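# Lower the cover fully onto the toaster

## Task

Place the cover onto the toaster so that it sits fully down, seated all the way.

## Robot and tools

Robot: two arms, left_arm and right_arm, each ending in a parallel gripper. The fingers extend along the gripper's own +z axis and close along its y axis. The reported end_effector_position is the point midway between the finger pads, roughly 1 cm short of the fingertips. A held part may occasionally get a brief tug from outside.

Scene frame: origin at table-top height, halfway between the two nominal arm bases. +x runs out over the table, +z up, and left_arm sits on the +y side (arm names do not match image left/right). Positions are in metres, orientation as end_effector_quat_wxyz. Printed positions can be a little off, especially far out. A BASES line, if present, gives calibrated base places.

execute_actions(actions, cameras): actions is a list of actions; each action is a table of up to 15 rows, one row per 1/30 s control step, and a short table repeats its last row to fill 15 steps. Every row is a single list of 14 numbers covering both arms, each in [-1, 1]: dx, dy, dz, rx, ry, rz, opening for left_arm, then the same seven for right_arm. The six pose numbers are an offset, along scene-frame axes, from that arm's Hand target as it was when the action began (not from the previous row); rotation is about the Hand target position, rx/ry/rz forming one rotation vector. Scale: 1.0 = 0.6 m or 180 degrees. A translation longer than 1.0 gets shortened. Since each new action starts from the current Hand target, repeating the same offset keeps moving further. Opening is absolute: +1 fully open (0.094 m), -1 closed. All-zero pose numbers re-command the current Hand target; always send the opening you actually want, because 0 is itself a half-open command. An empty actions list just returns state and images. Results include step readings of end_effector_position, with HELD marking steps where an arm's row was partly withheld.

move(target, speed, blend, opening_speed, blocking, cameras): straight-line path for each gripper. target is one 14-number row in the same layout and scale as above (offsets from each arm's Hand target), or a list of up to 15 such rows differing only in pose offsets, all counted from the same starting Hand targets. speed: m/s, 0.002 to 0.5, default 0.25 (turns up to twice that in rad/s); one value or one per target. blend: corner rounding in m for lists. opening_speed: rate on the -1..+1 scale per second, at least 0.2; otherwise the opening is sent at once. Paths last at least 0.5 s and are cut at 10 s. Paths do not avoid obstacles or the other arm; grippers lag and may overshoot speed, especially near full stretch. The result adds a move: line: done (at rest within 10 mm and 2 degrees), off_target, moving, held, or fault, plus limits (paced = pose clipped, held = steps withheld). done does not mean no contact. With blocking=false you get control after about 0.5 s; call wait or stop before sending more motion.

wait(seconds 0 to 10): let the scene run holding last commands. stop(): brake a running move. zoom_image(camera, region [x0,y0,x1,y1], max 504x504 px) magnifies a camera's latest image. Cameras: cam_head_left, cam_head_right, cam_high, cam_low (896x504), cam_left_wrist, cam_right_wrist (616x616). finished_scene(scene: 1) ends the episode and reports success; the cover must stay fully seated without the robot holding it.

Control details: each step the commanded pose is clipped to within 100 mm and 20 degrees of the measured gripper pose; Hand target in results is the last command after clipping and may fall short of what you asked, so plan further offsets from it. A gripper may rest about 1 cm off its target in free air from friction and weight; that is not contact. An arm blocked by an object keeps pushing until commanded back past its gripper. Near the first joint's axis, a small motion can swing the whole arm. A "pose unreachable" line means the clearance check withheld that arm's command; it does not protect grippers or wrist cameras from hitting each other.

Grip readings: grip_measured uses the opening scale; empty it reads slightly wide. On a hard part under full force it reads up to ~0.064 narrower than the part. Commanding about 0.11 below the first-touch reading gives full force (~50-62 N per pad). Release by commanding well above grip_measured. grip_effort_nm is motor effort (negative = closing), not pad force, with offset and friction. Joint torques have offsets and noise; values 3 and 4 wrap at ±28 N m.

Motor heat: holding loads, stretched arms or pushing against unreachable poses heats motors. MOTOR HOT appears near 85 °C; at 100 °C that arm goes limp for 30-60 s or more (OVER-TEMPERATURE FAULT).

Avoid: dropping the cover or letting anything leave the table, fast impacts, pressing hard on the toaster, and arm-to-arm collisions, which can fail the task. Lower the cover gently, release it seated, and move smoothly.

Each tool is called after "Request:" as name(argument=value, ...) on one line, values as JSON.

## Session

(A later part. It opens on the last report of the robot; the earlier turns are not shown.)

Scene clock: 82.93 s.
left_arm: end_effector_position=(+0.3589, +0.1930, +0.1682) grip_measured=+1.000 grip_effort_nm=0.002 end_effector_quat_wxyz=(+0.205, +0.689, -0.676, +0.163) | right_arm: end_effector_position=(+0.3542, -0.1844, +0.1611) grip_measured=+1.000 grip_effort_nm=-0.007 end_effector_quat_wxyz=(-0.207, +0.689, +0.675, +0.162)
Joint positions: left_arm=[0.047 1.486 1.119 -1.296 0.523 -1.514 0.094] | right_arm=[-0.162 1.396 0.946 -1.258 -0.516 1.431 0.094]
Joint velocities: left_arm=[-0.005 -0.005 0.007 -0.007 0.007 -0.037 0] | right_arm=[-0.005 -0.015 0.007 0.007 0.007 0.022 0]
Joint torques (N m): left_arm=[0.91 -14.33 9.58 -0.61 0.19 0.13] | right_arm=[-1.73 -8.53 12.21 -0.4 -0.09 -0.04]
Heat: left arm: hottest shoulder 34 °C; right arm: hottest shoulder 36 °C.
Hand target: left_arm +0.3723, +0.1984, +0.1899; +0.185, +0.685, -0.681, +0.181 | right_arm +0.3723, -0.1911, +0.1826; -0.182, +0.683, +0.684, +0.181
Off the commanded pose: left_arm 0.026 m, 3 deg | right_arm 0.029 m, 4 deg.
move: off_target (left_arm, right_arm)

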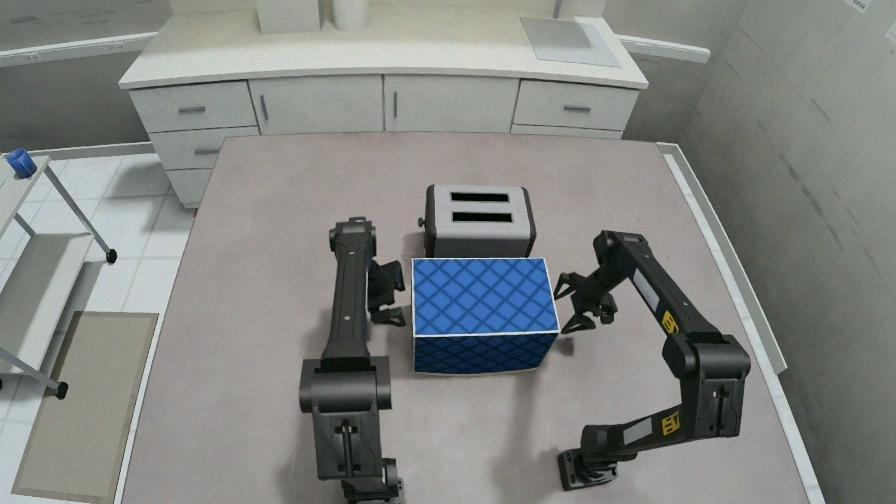

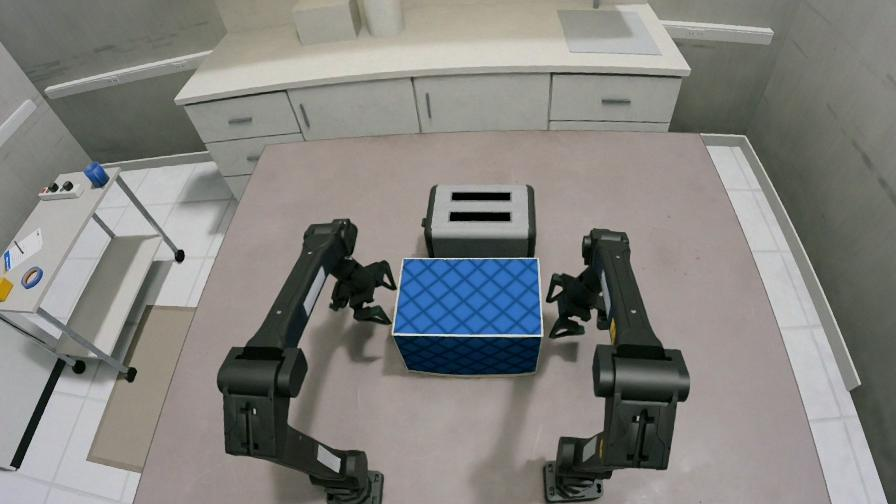

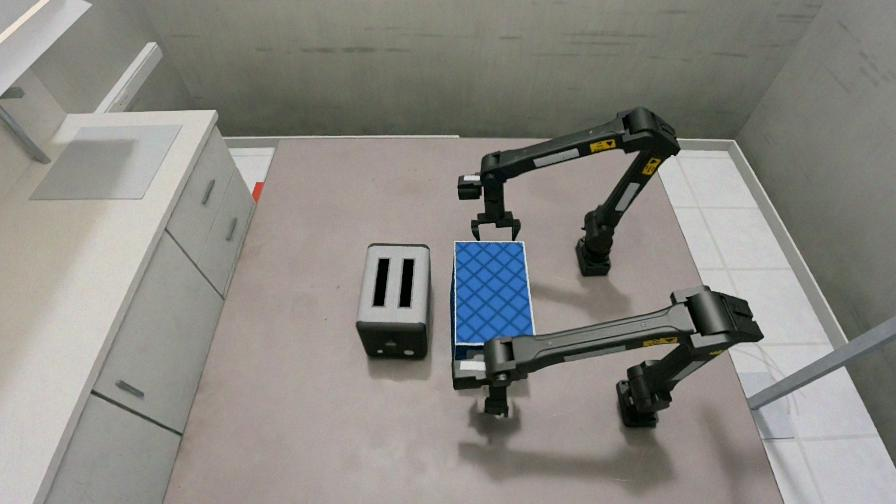

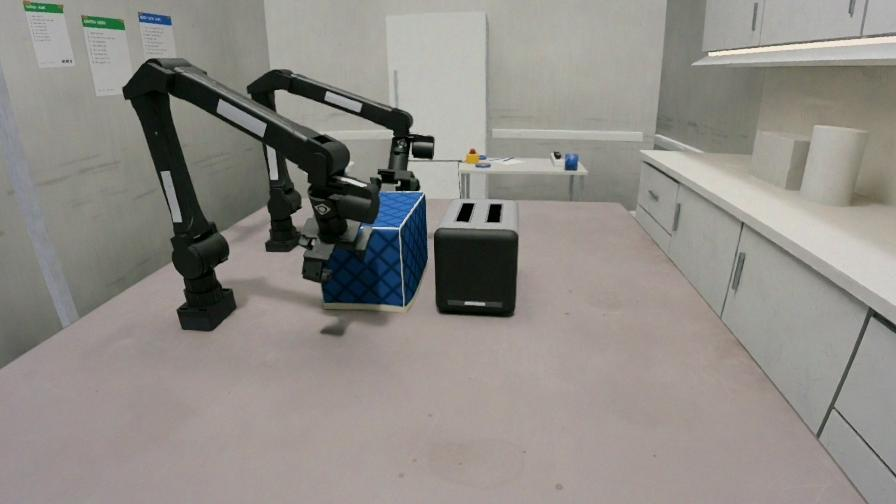

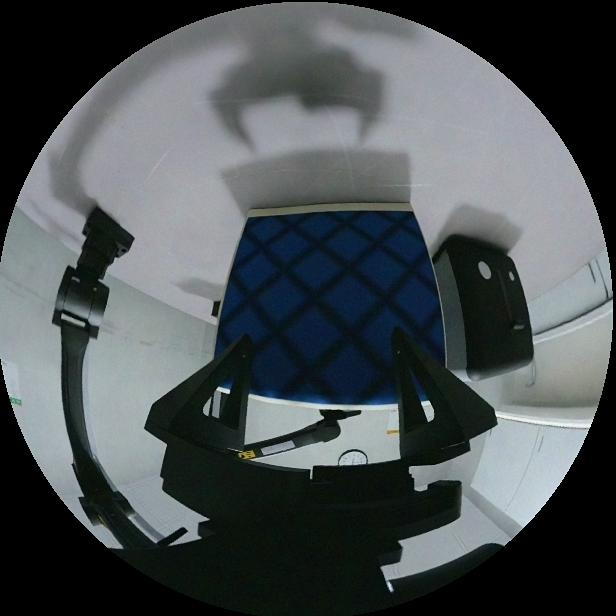

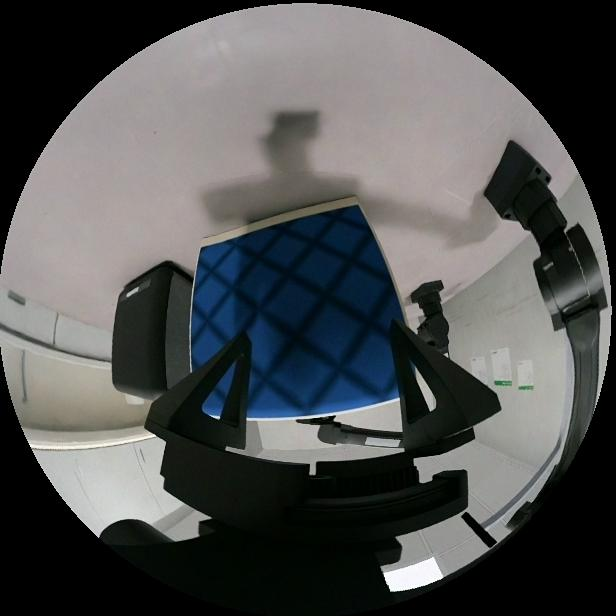

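Request:
move(target=[0.02,0,0.033,0,0,0,1,0.03,0,0.045,0,0,0,1], speed=0.1, cameras=[])

Request:
move(target=[0,-0.055,0,0,0,0,1,0,0.055,0,0,0,0,1], speed=0.05)

Request:
zoom_image(camera="cam_low", region=[280, 160, 480, 340])

Scene clock: 90.40 s.
left_arm: end_effector_position=(+0.3712, +0.1936, +0.1933) grip_measured=+1.000 grip_effort_nm=0.002 end_effector_quat_wxyz=(+0.200, +0.688, -0.677, +0.168) | right_arm: end_effector_position=(+0.3734, -0.1868, +0.1937) grip_measured=+1.000 grip_effort_nm=-0.007 end_effector_quat_wxyz=(-0.199, +0.688, +0.678, +0.169)
Joint positions: left_arm=[0.047 1.486 1.189 -1.35 0.523 -1.514 0.094] | right_arm=[-0.162 1.396 1.041 -1.329 -0.516 1.431 0.094]
Joint velocities: left_arm=[-0.005 -0.005 -0.002 0.002 0.051 0.022 0] | right_arm=[-0.015 -0.024 -0.002 -0.002 0.007 0.095 0]
Joint torques (N m): left_arm=[0.32 -13.16 9.96 -0.54 0.19 0.13] | right_arm=[-1.32 -7.59 12.72 -0.32 -0.14 0.04]
Heat: left arm: hottest shoulder 33 °C; right arm: hottest shoulder 35 °C.
Hand target: left_arm +0.3843, +0.1980, +0.2097; +0.185, +0.685, -0.681, +0.181 | right_arm +0.3906, -0.1911, +0.2094; -0.182, +0.683, +0.684, +0.181
Off the commanded pose: left_arm 0.022 m, 2 deg | right_arm 0.024 m, 3 deg.
move: off_target (left_arm, right_arm)
No camera images: "cameras" was empty.

Scene clock: 91.73 s.
left_arm: end_effector_position=(+0.3722, +0.1733, +0.1930) grip_measured=+1.000 grip_effort_nm=-0.007 end_effector_quat_wxyz=(+0.202, +0.692, -0.673, +0.163) | right_arm: end_effector_position=(+0.3776, -0.1646, +0.1931) grip_measured=+1.000 grip_effort_nm=-0.002 end_effector_quat_wxyz=(-0.198, +0.689, +0.677, +0.166)
Joint positions: left_arm=[-0.003 1.486 1.189 -1.328 0.523 -1.582 0.094] | right_arm=[-0.1 1.396 1.041 -1.296 -0.518 1.503 0.094]
Joint velocities: left_arm=[-0.005 -0.015 0.007 -0.007 0.022 0.037 0] | right_arm=[-0.005 -0.015 0.012 0.012 -0.066 0.007 0]
Joint torques (N m): left_arm=[-1.79 -14.33 8.99 0.25 0.29 -0.03] | right_arm=[0.62 -8.64 11.43 0.2 -0.38 0.32]
Heat: left arm: hottest shoulder 33 °C; right arm: hottest shoulder 35 °C.
Hand target: left_arm +0.3838, +0.1654, +0.2092; +0.186, +0.685, -0.681, +0.180 | right_arm +0.3906, -0.1579, +0.2098; -0.182, +0.683, +0.683, +0.182
Off the commanded pose: left_arm 0.022 m, 3 deg | right_arm 0.022 m, 3 deg.
move: off_target (left_arm, right_arm)

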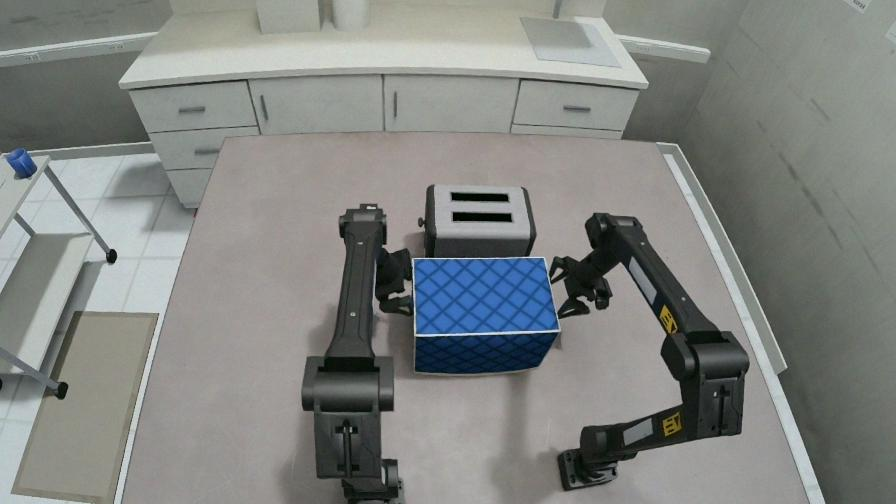

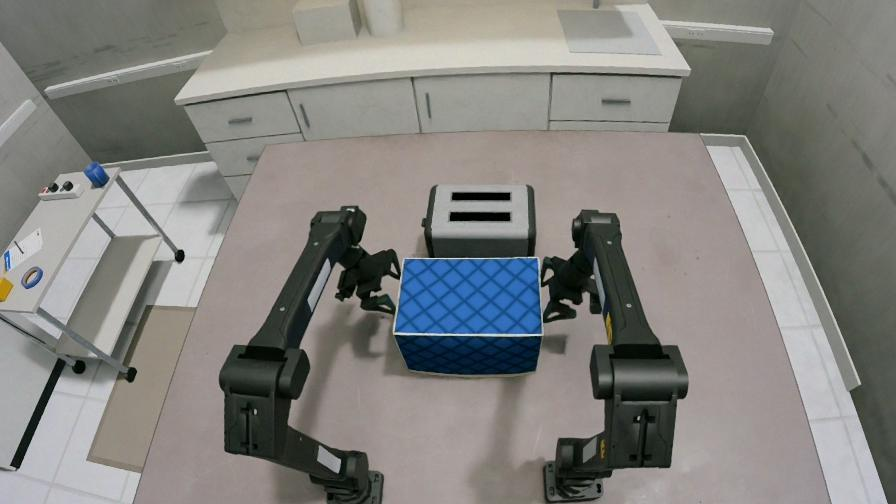

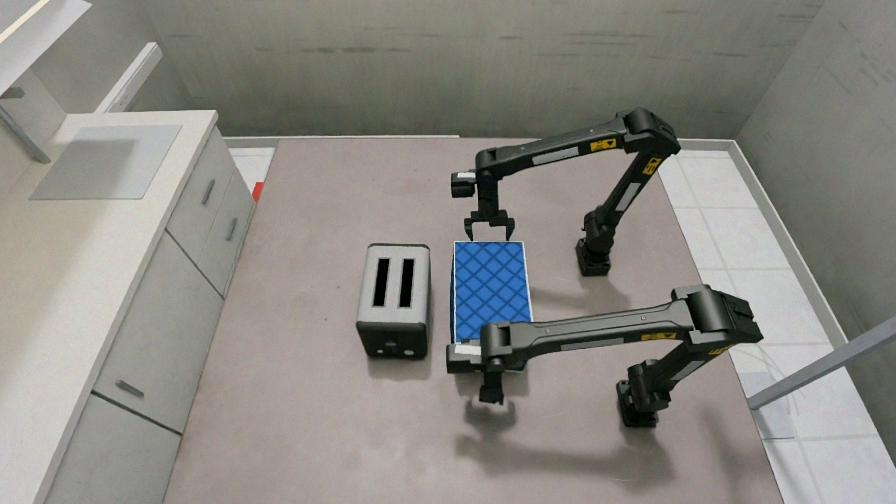

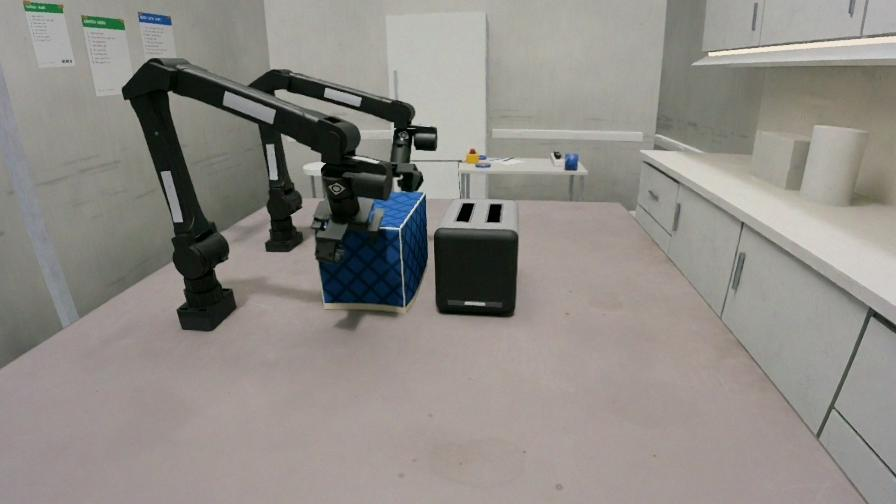

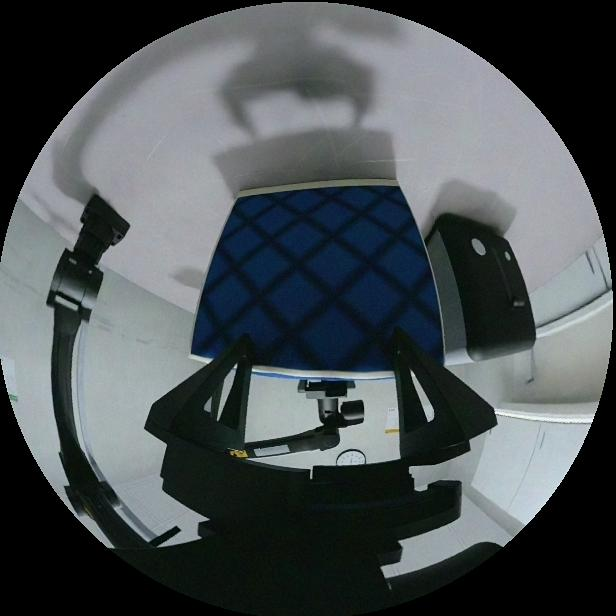

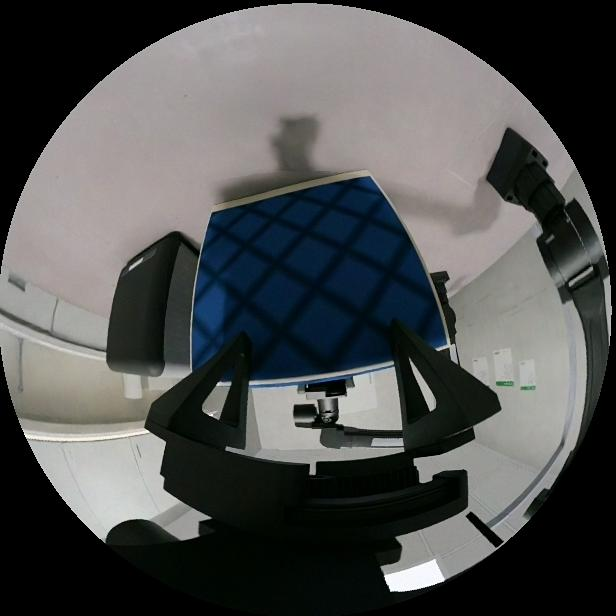

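Scaled by 2.520.

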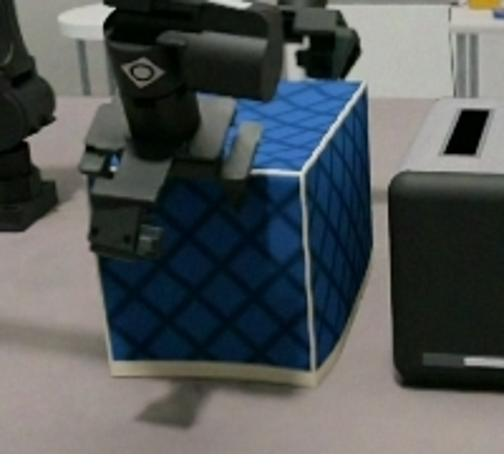

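Request:
move(target=[0,-0.11,0,0,0,0,1,0,0.11,0,0,0,0,1], speed=0.05)

Request:
zoom_image(camera="cam_low", region=[280, 160, 480, 340])

Scene clock: 97.17 s.
left_arm: end_effector_position=(+0.3758, +0.1153, +0.1920) grip_measured=+1.000 grip_effort_nm=0.007 end_effector_quat_wxyz=(+0.197, +0.696, -0.671, +0.162) | right_arm: end_effector_position=(+0.3837, -0.1034, +0.1953) grip_measured=+1.000 grip_effort_nm=-0.017 end_effector_quat_wxyz=(-0.194, +0.692, +0.675, +0.167)
Joint positions: left_arm=[-0.144 1.486 1.189 -1.24 0.514 -1.755 0.094] | right_arm=[0.064 1.388 1.041 -1.201 -0.518 1.703 0.094]
Joint velocities: left_arm=[-0.005 0.005 -0.002 -0.002 0.007 -0.081 0] | right_arm=[-0.005 0.005 0.012 0.002 0.066 -0.007 0]
Joint torques (N m): left_arm=[-2.55 -14.15 8.81 0.43 0.4 -0.08] | right_arm=[1.26 -9.11 10.59 0.42 -0.43 0.31]
Heat: left arm: hottest shoulder 33 °C; right arm: hottest shoulder 35 °C.
Hand target: left_arm +0.3828, +0.0997, +0.2082; +0.186, +0.685, -0.681, +0.179 | right_arm +0.3904, -0.0911, +0.2106; -0.184, +0.683, +0.683, +0.183
Off the commanded pose: left_arm 0.025 m, 3 deg | right_arm 0.020 m, 3 deg.
move: off_target (left_arm, right_arm)

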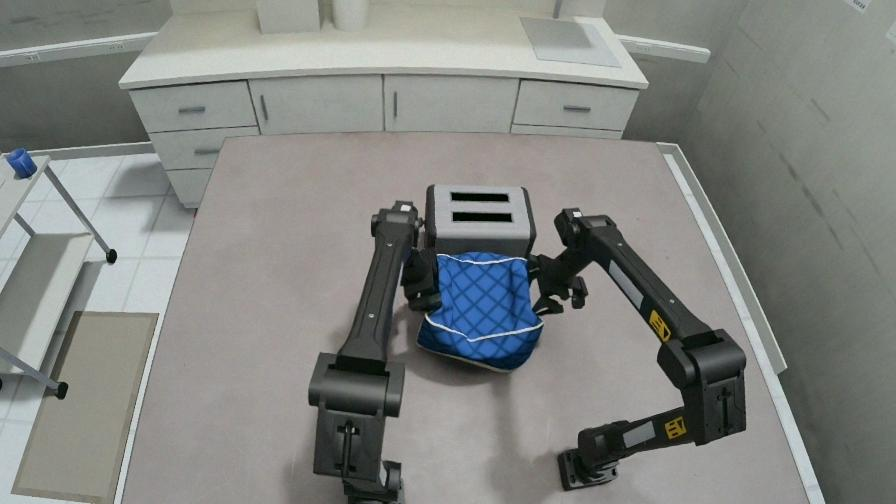

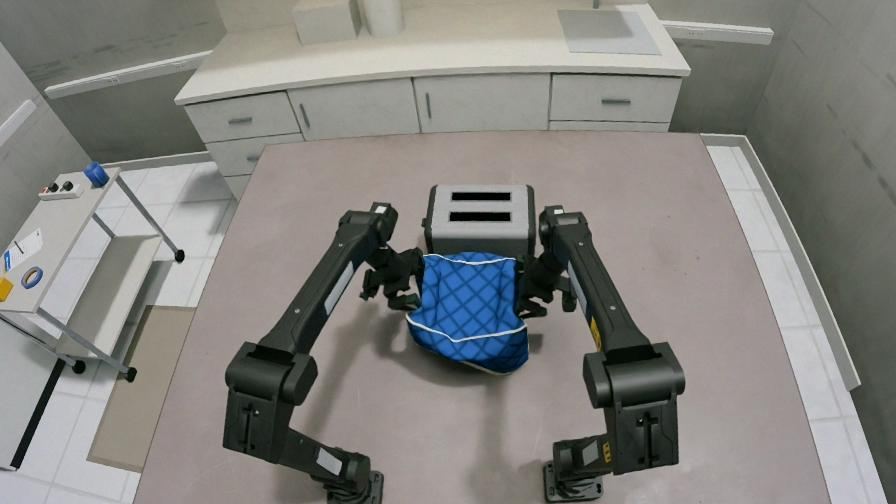

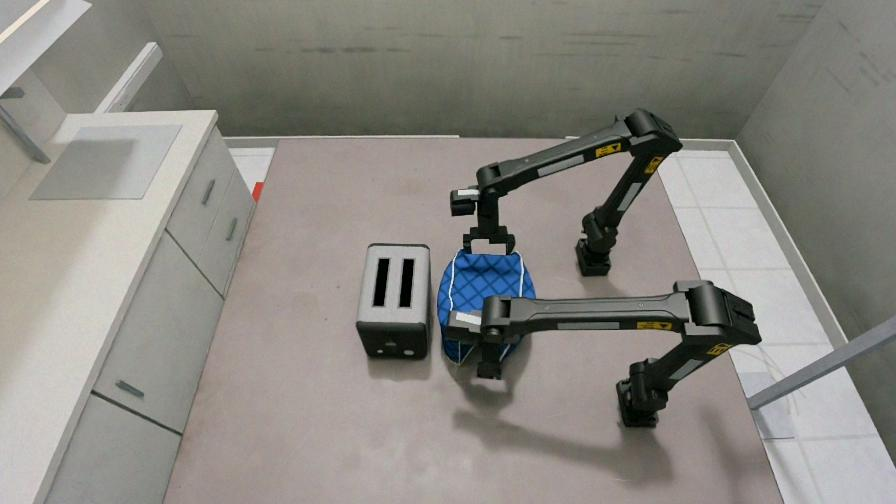

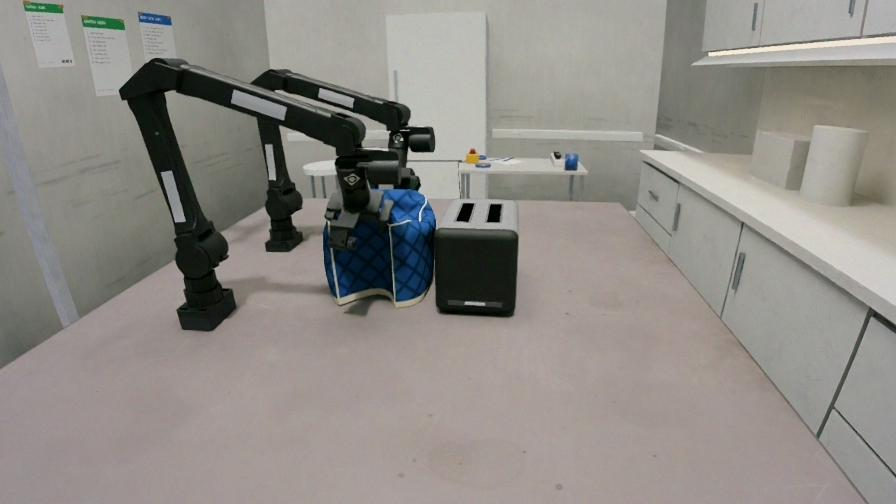

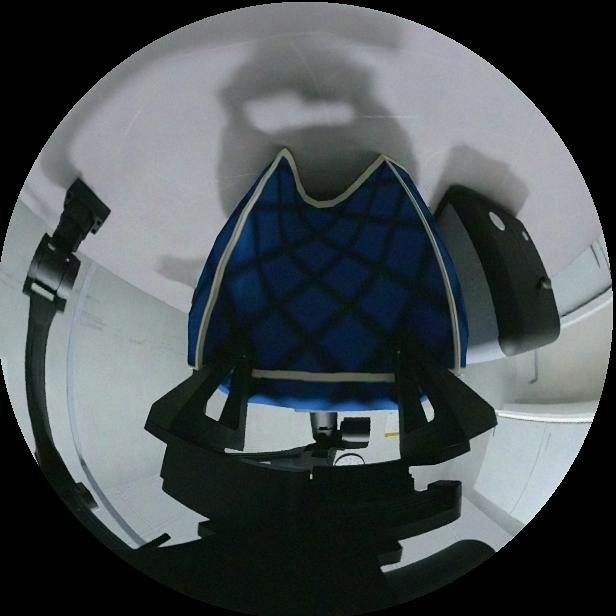

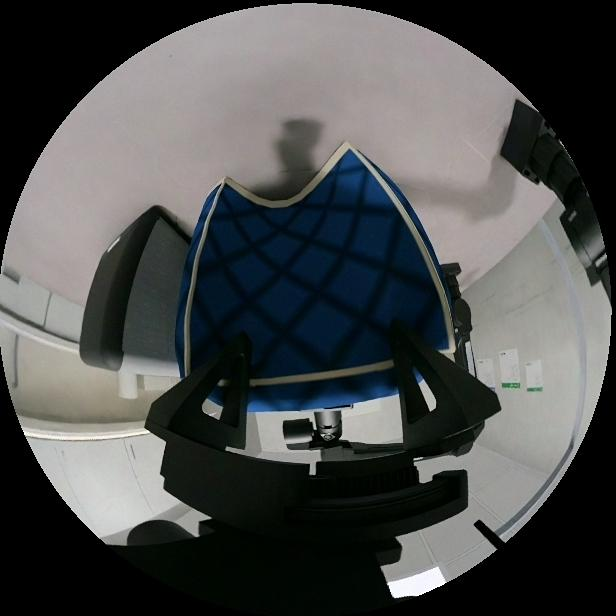

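Scaled by 2.520.

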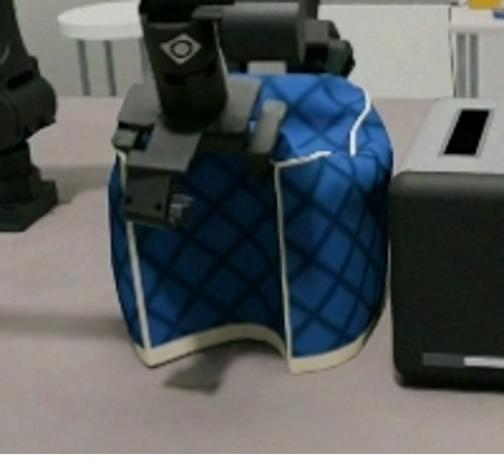

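Request:
move(target=[[0,0.25,0,0,0,0,1,0,-0.25,0,0,0,0,1],[0,0.33,0.18,-0.068,-0.308,-0.399,1,-0.01,-0.35,0.18,0.068,-0.308,0.399,1]], speed=0.2)

Request:
zoom_image(camera="cam_low", region=[280, 160, 480, 340])

Scene clock: 120.03 s.
left_arm: end_effector_position=(+0.3800, +0.2867, +0.2942) grip_measured=+1.000 grip_effort_nm=-0.007 end_effector_quat_wxyz=(+0.035, -0.033, +0.929, -0.367) | right_arm: end_effector_position=(+0.3775, -0.2927, +0.2913) grip_measured=+1.000 grip_effort_nm=-0.002 end_effector_quat_wxyz=(+0.046, +0.042, +0.936, +0.347)
Joint positions: left_arm=[0.34 1.5 1.409 -1.679 0.733 0.351 0.094] | right_arm=[-0.508 1.416 1.269 -1.671 -0.678 -0.468 0.094]
Joint velocities: left_arm=[-0.005 -0.005 -0.007 0.002 -0.037 0.037 0] | right_arm=[0.005 -0.005 -0.012 0.017 -0.051 0.022 0]
Joint torques (N m): left_arm=[1.38 -15.27 10.18 -0.64 0.6 0.18] | right_arm=[-2.2 -9.82 13.44 -0.46 -0.58 -0.11]
Heat: left arm: hottest elbow 34 °C; right arm: hottest shoulder 35 °C.
Hand target: left_arm +0.3852, +0.2952, +0.3194; +0.002, +0.001, +0.924, -0.383 | right_arm +0.3857, -0.3024, +0.3180; -0.003, -0.004, +0.926, +0.379
Off the commanded pose: left_arm 0.025 m, 6 deg | right_arm 0.029 m, 9 deg.
joint sent to its limit (left arm) — joint 4 (wrist pitch), lower limit. The joint targets are off in position and orientation.
joint sent to its limit (right arm) — joint 4 (wrist pitch), lower limit. The joint targets are off in orientation, not in position.
move: off_target (left_arm, right_arm)

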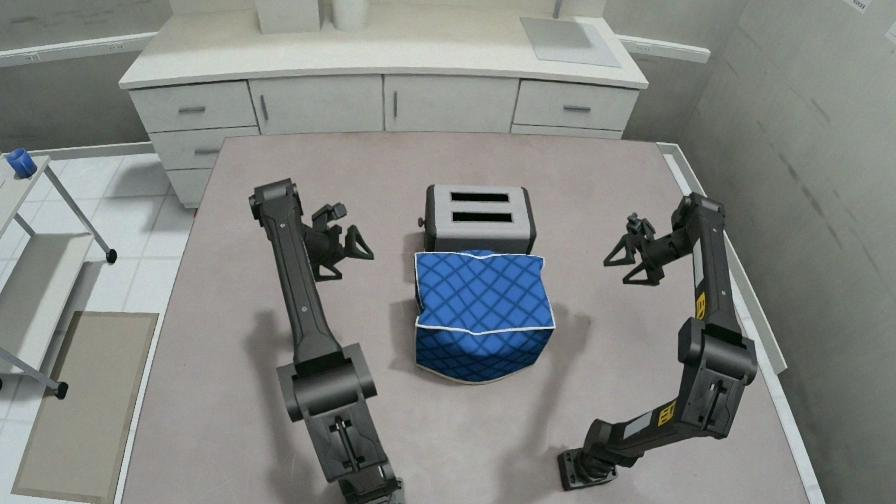

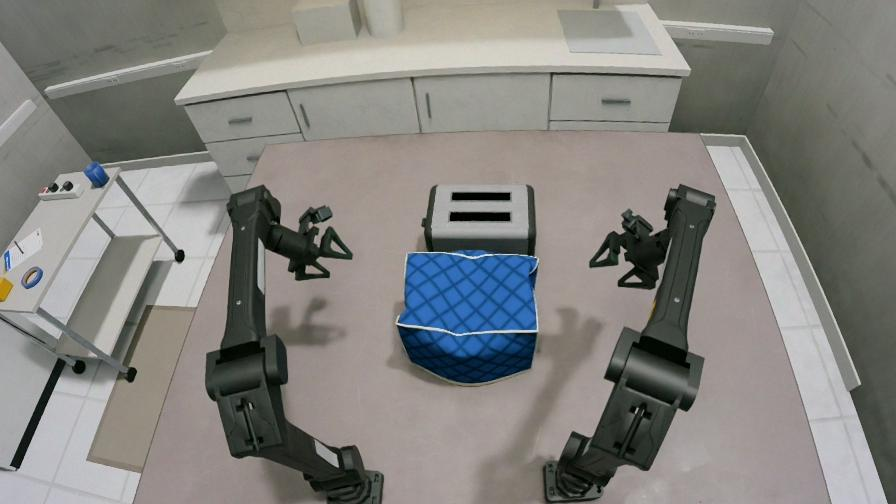

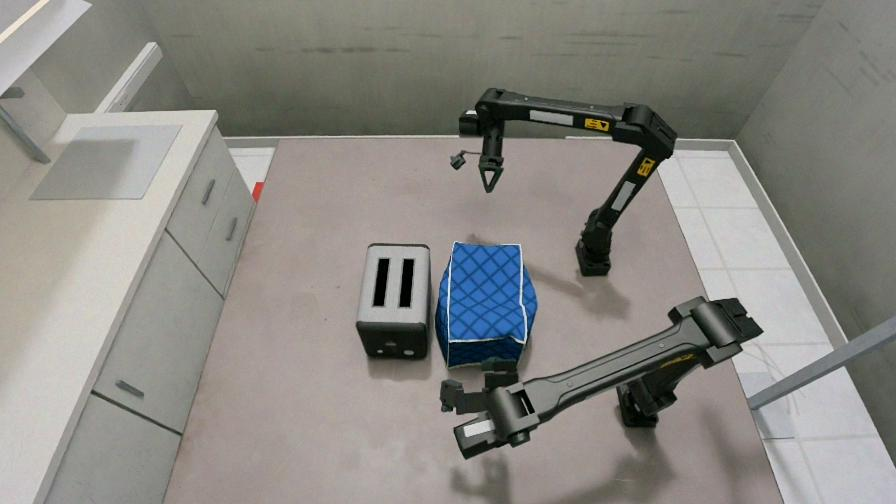

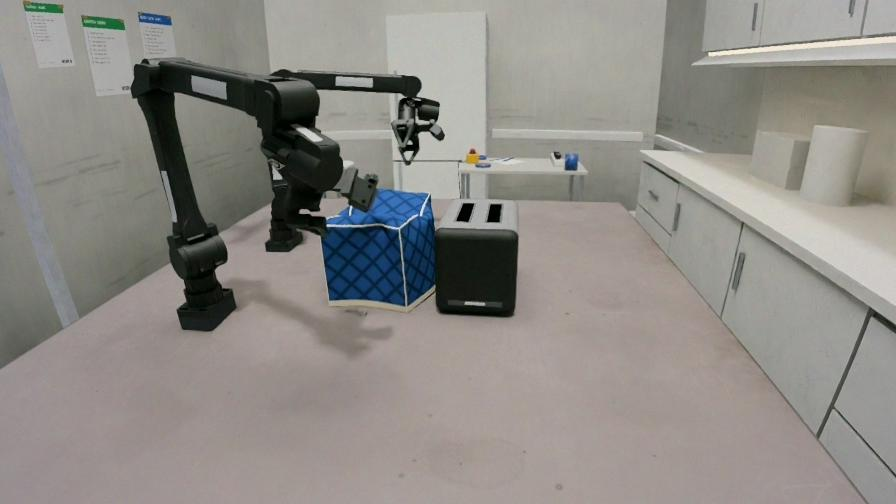

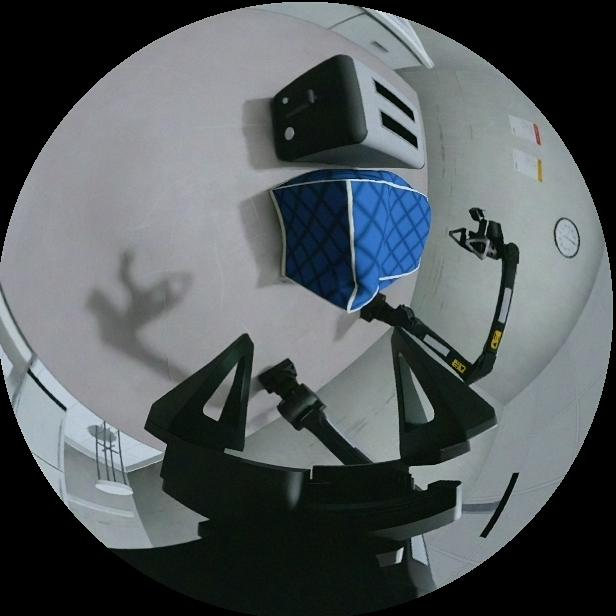

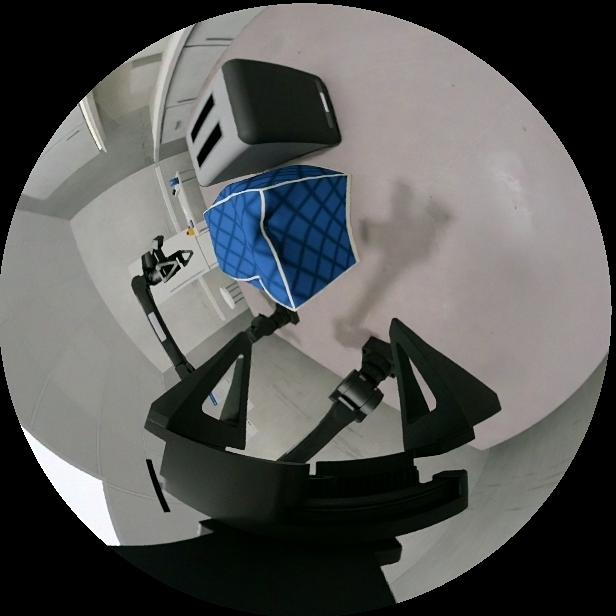

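Scaled by 2.520.

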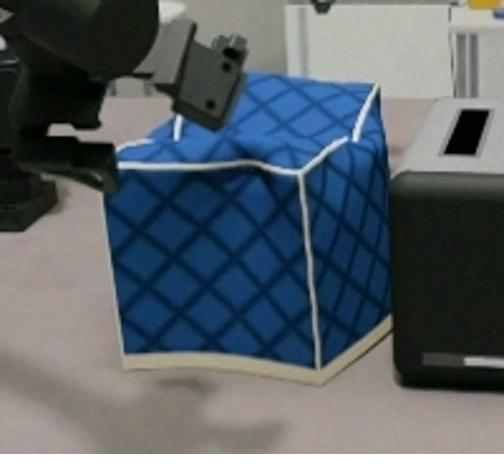

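Request:
move(target=[0,-0.15,-0.1,0,0,0,1,0,0.15,-0.1,0,0,0,1], speed=0.15)

Request:
zoom_image(camera="cam_low", region=[280, 160, 480, 340])

Scene clock: 129.57 s.
left_arm: end_effector_position=(+0.3804, +0.2116, +0.2591) grip_measured=+1.000 grip_effort_nm=-0.002 end_effector_quat_wxyz=(+0.000, -0.002, +0.924, -0.382) | right_arm: end_effector_position=(+0.3839, -0.2154, +0.2713) grip_measured=+1.000 grip_effort_nm=-0.017 end_effector_quat_wxyz=(+0.016, -0.014, +0.927, +0.375)
Joint positions: left_arm=[0.171 1.5 1.308 -1.548 0.769 0.24 0.094] | right_arm=[-0.321 1.416 1.2 -1.595 -0.738 -0.407 0.094]
Joint velocities: left_arm=[0.005 -0.005 -0.012 0.002 -0.037 -0.022 0] | right_arm=[-0.015 0.015 0.002 -0.022 0.022 -0.051 0]
Joint torques (N m): left_arm=[-0.91 -12.98 7.13 0.23 0.62 0.01] | right_arm=[-0.03 -6.42 7.42 0.08 -0.64 0.24]
Heat: left arm: hottest elbow 34 °C; right arm: hottest shoulder 35 °C.
Hand target: left_arm +0.3838, +0.2065, +0.2584; +0.001, +0.000, +0.924, -0.383 | right_arm +0.3850, -0.2113, +0.2588; -0.002, -0.005, +0.925, +0.381
Off the commanded pose: left_arm 0.008 m, 0 deg | right_arm 0.014 m, 2 deg.
move: off_target (right_arm)

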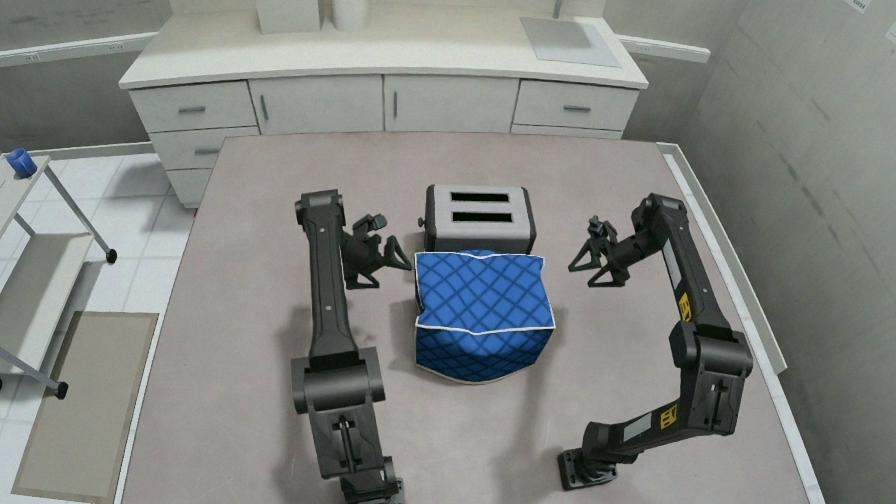

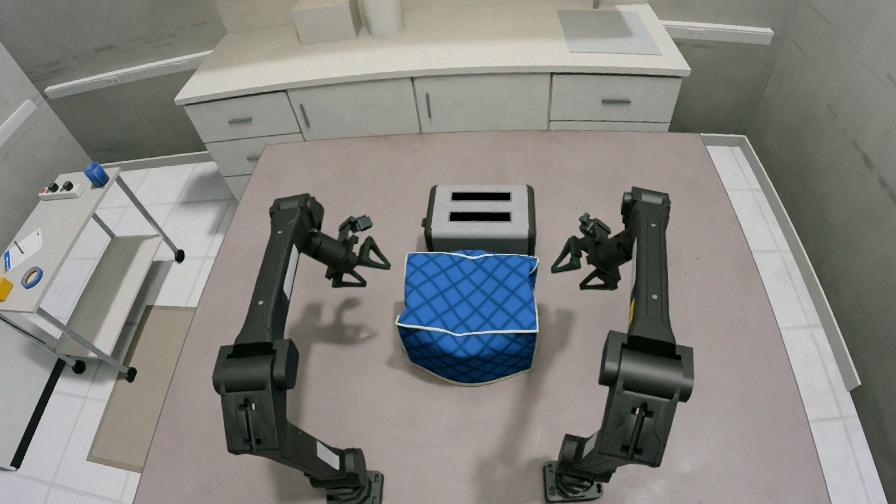

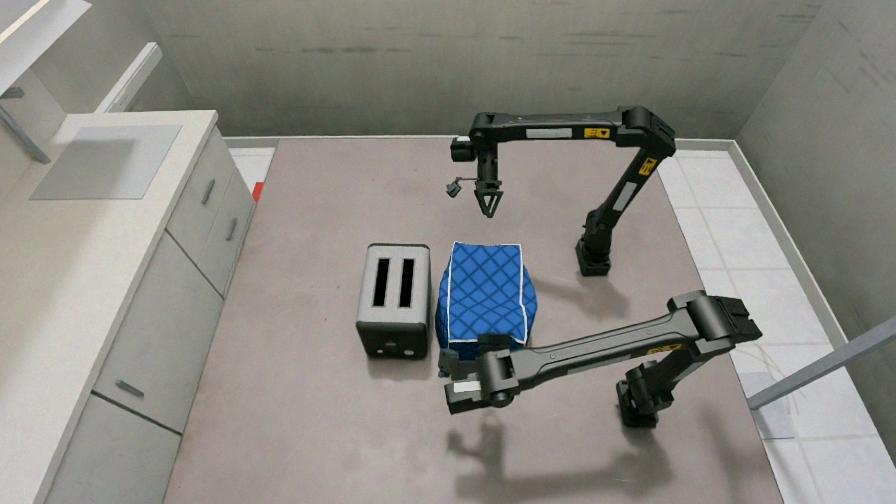

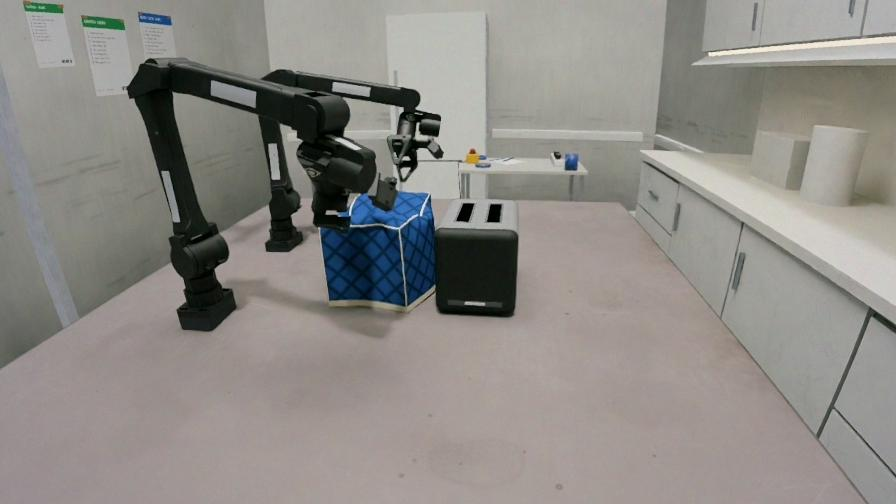

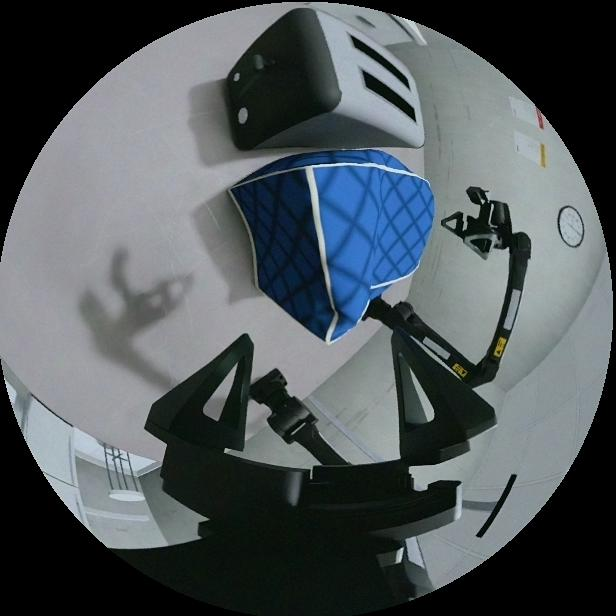

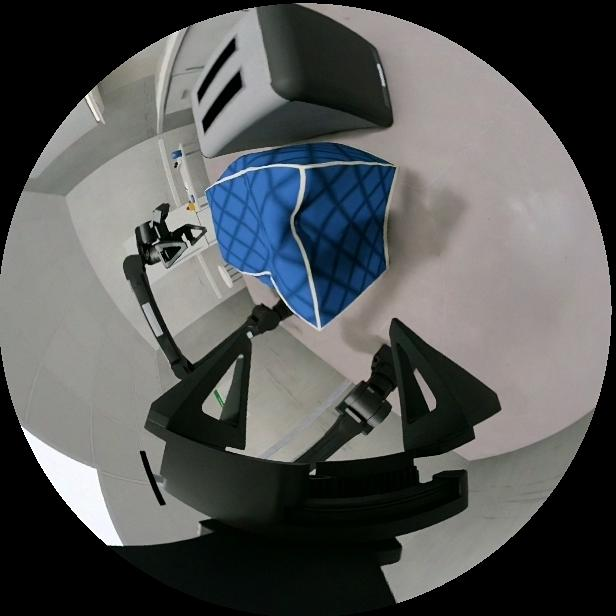

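Scaled by 2.520.

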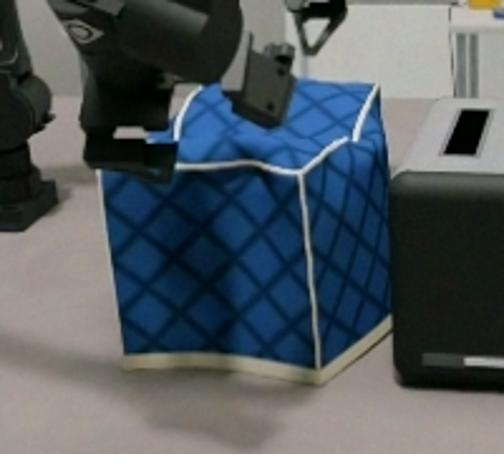

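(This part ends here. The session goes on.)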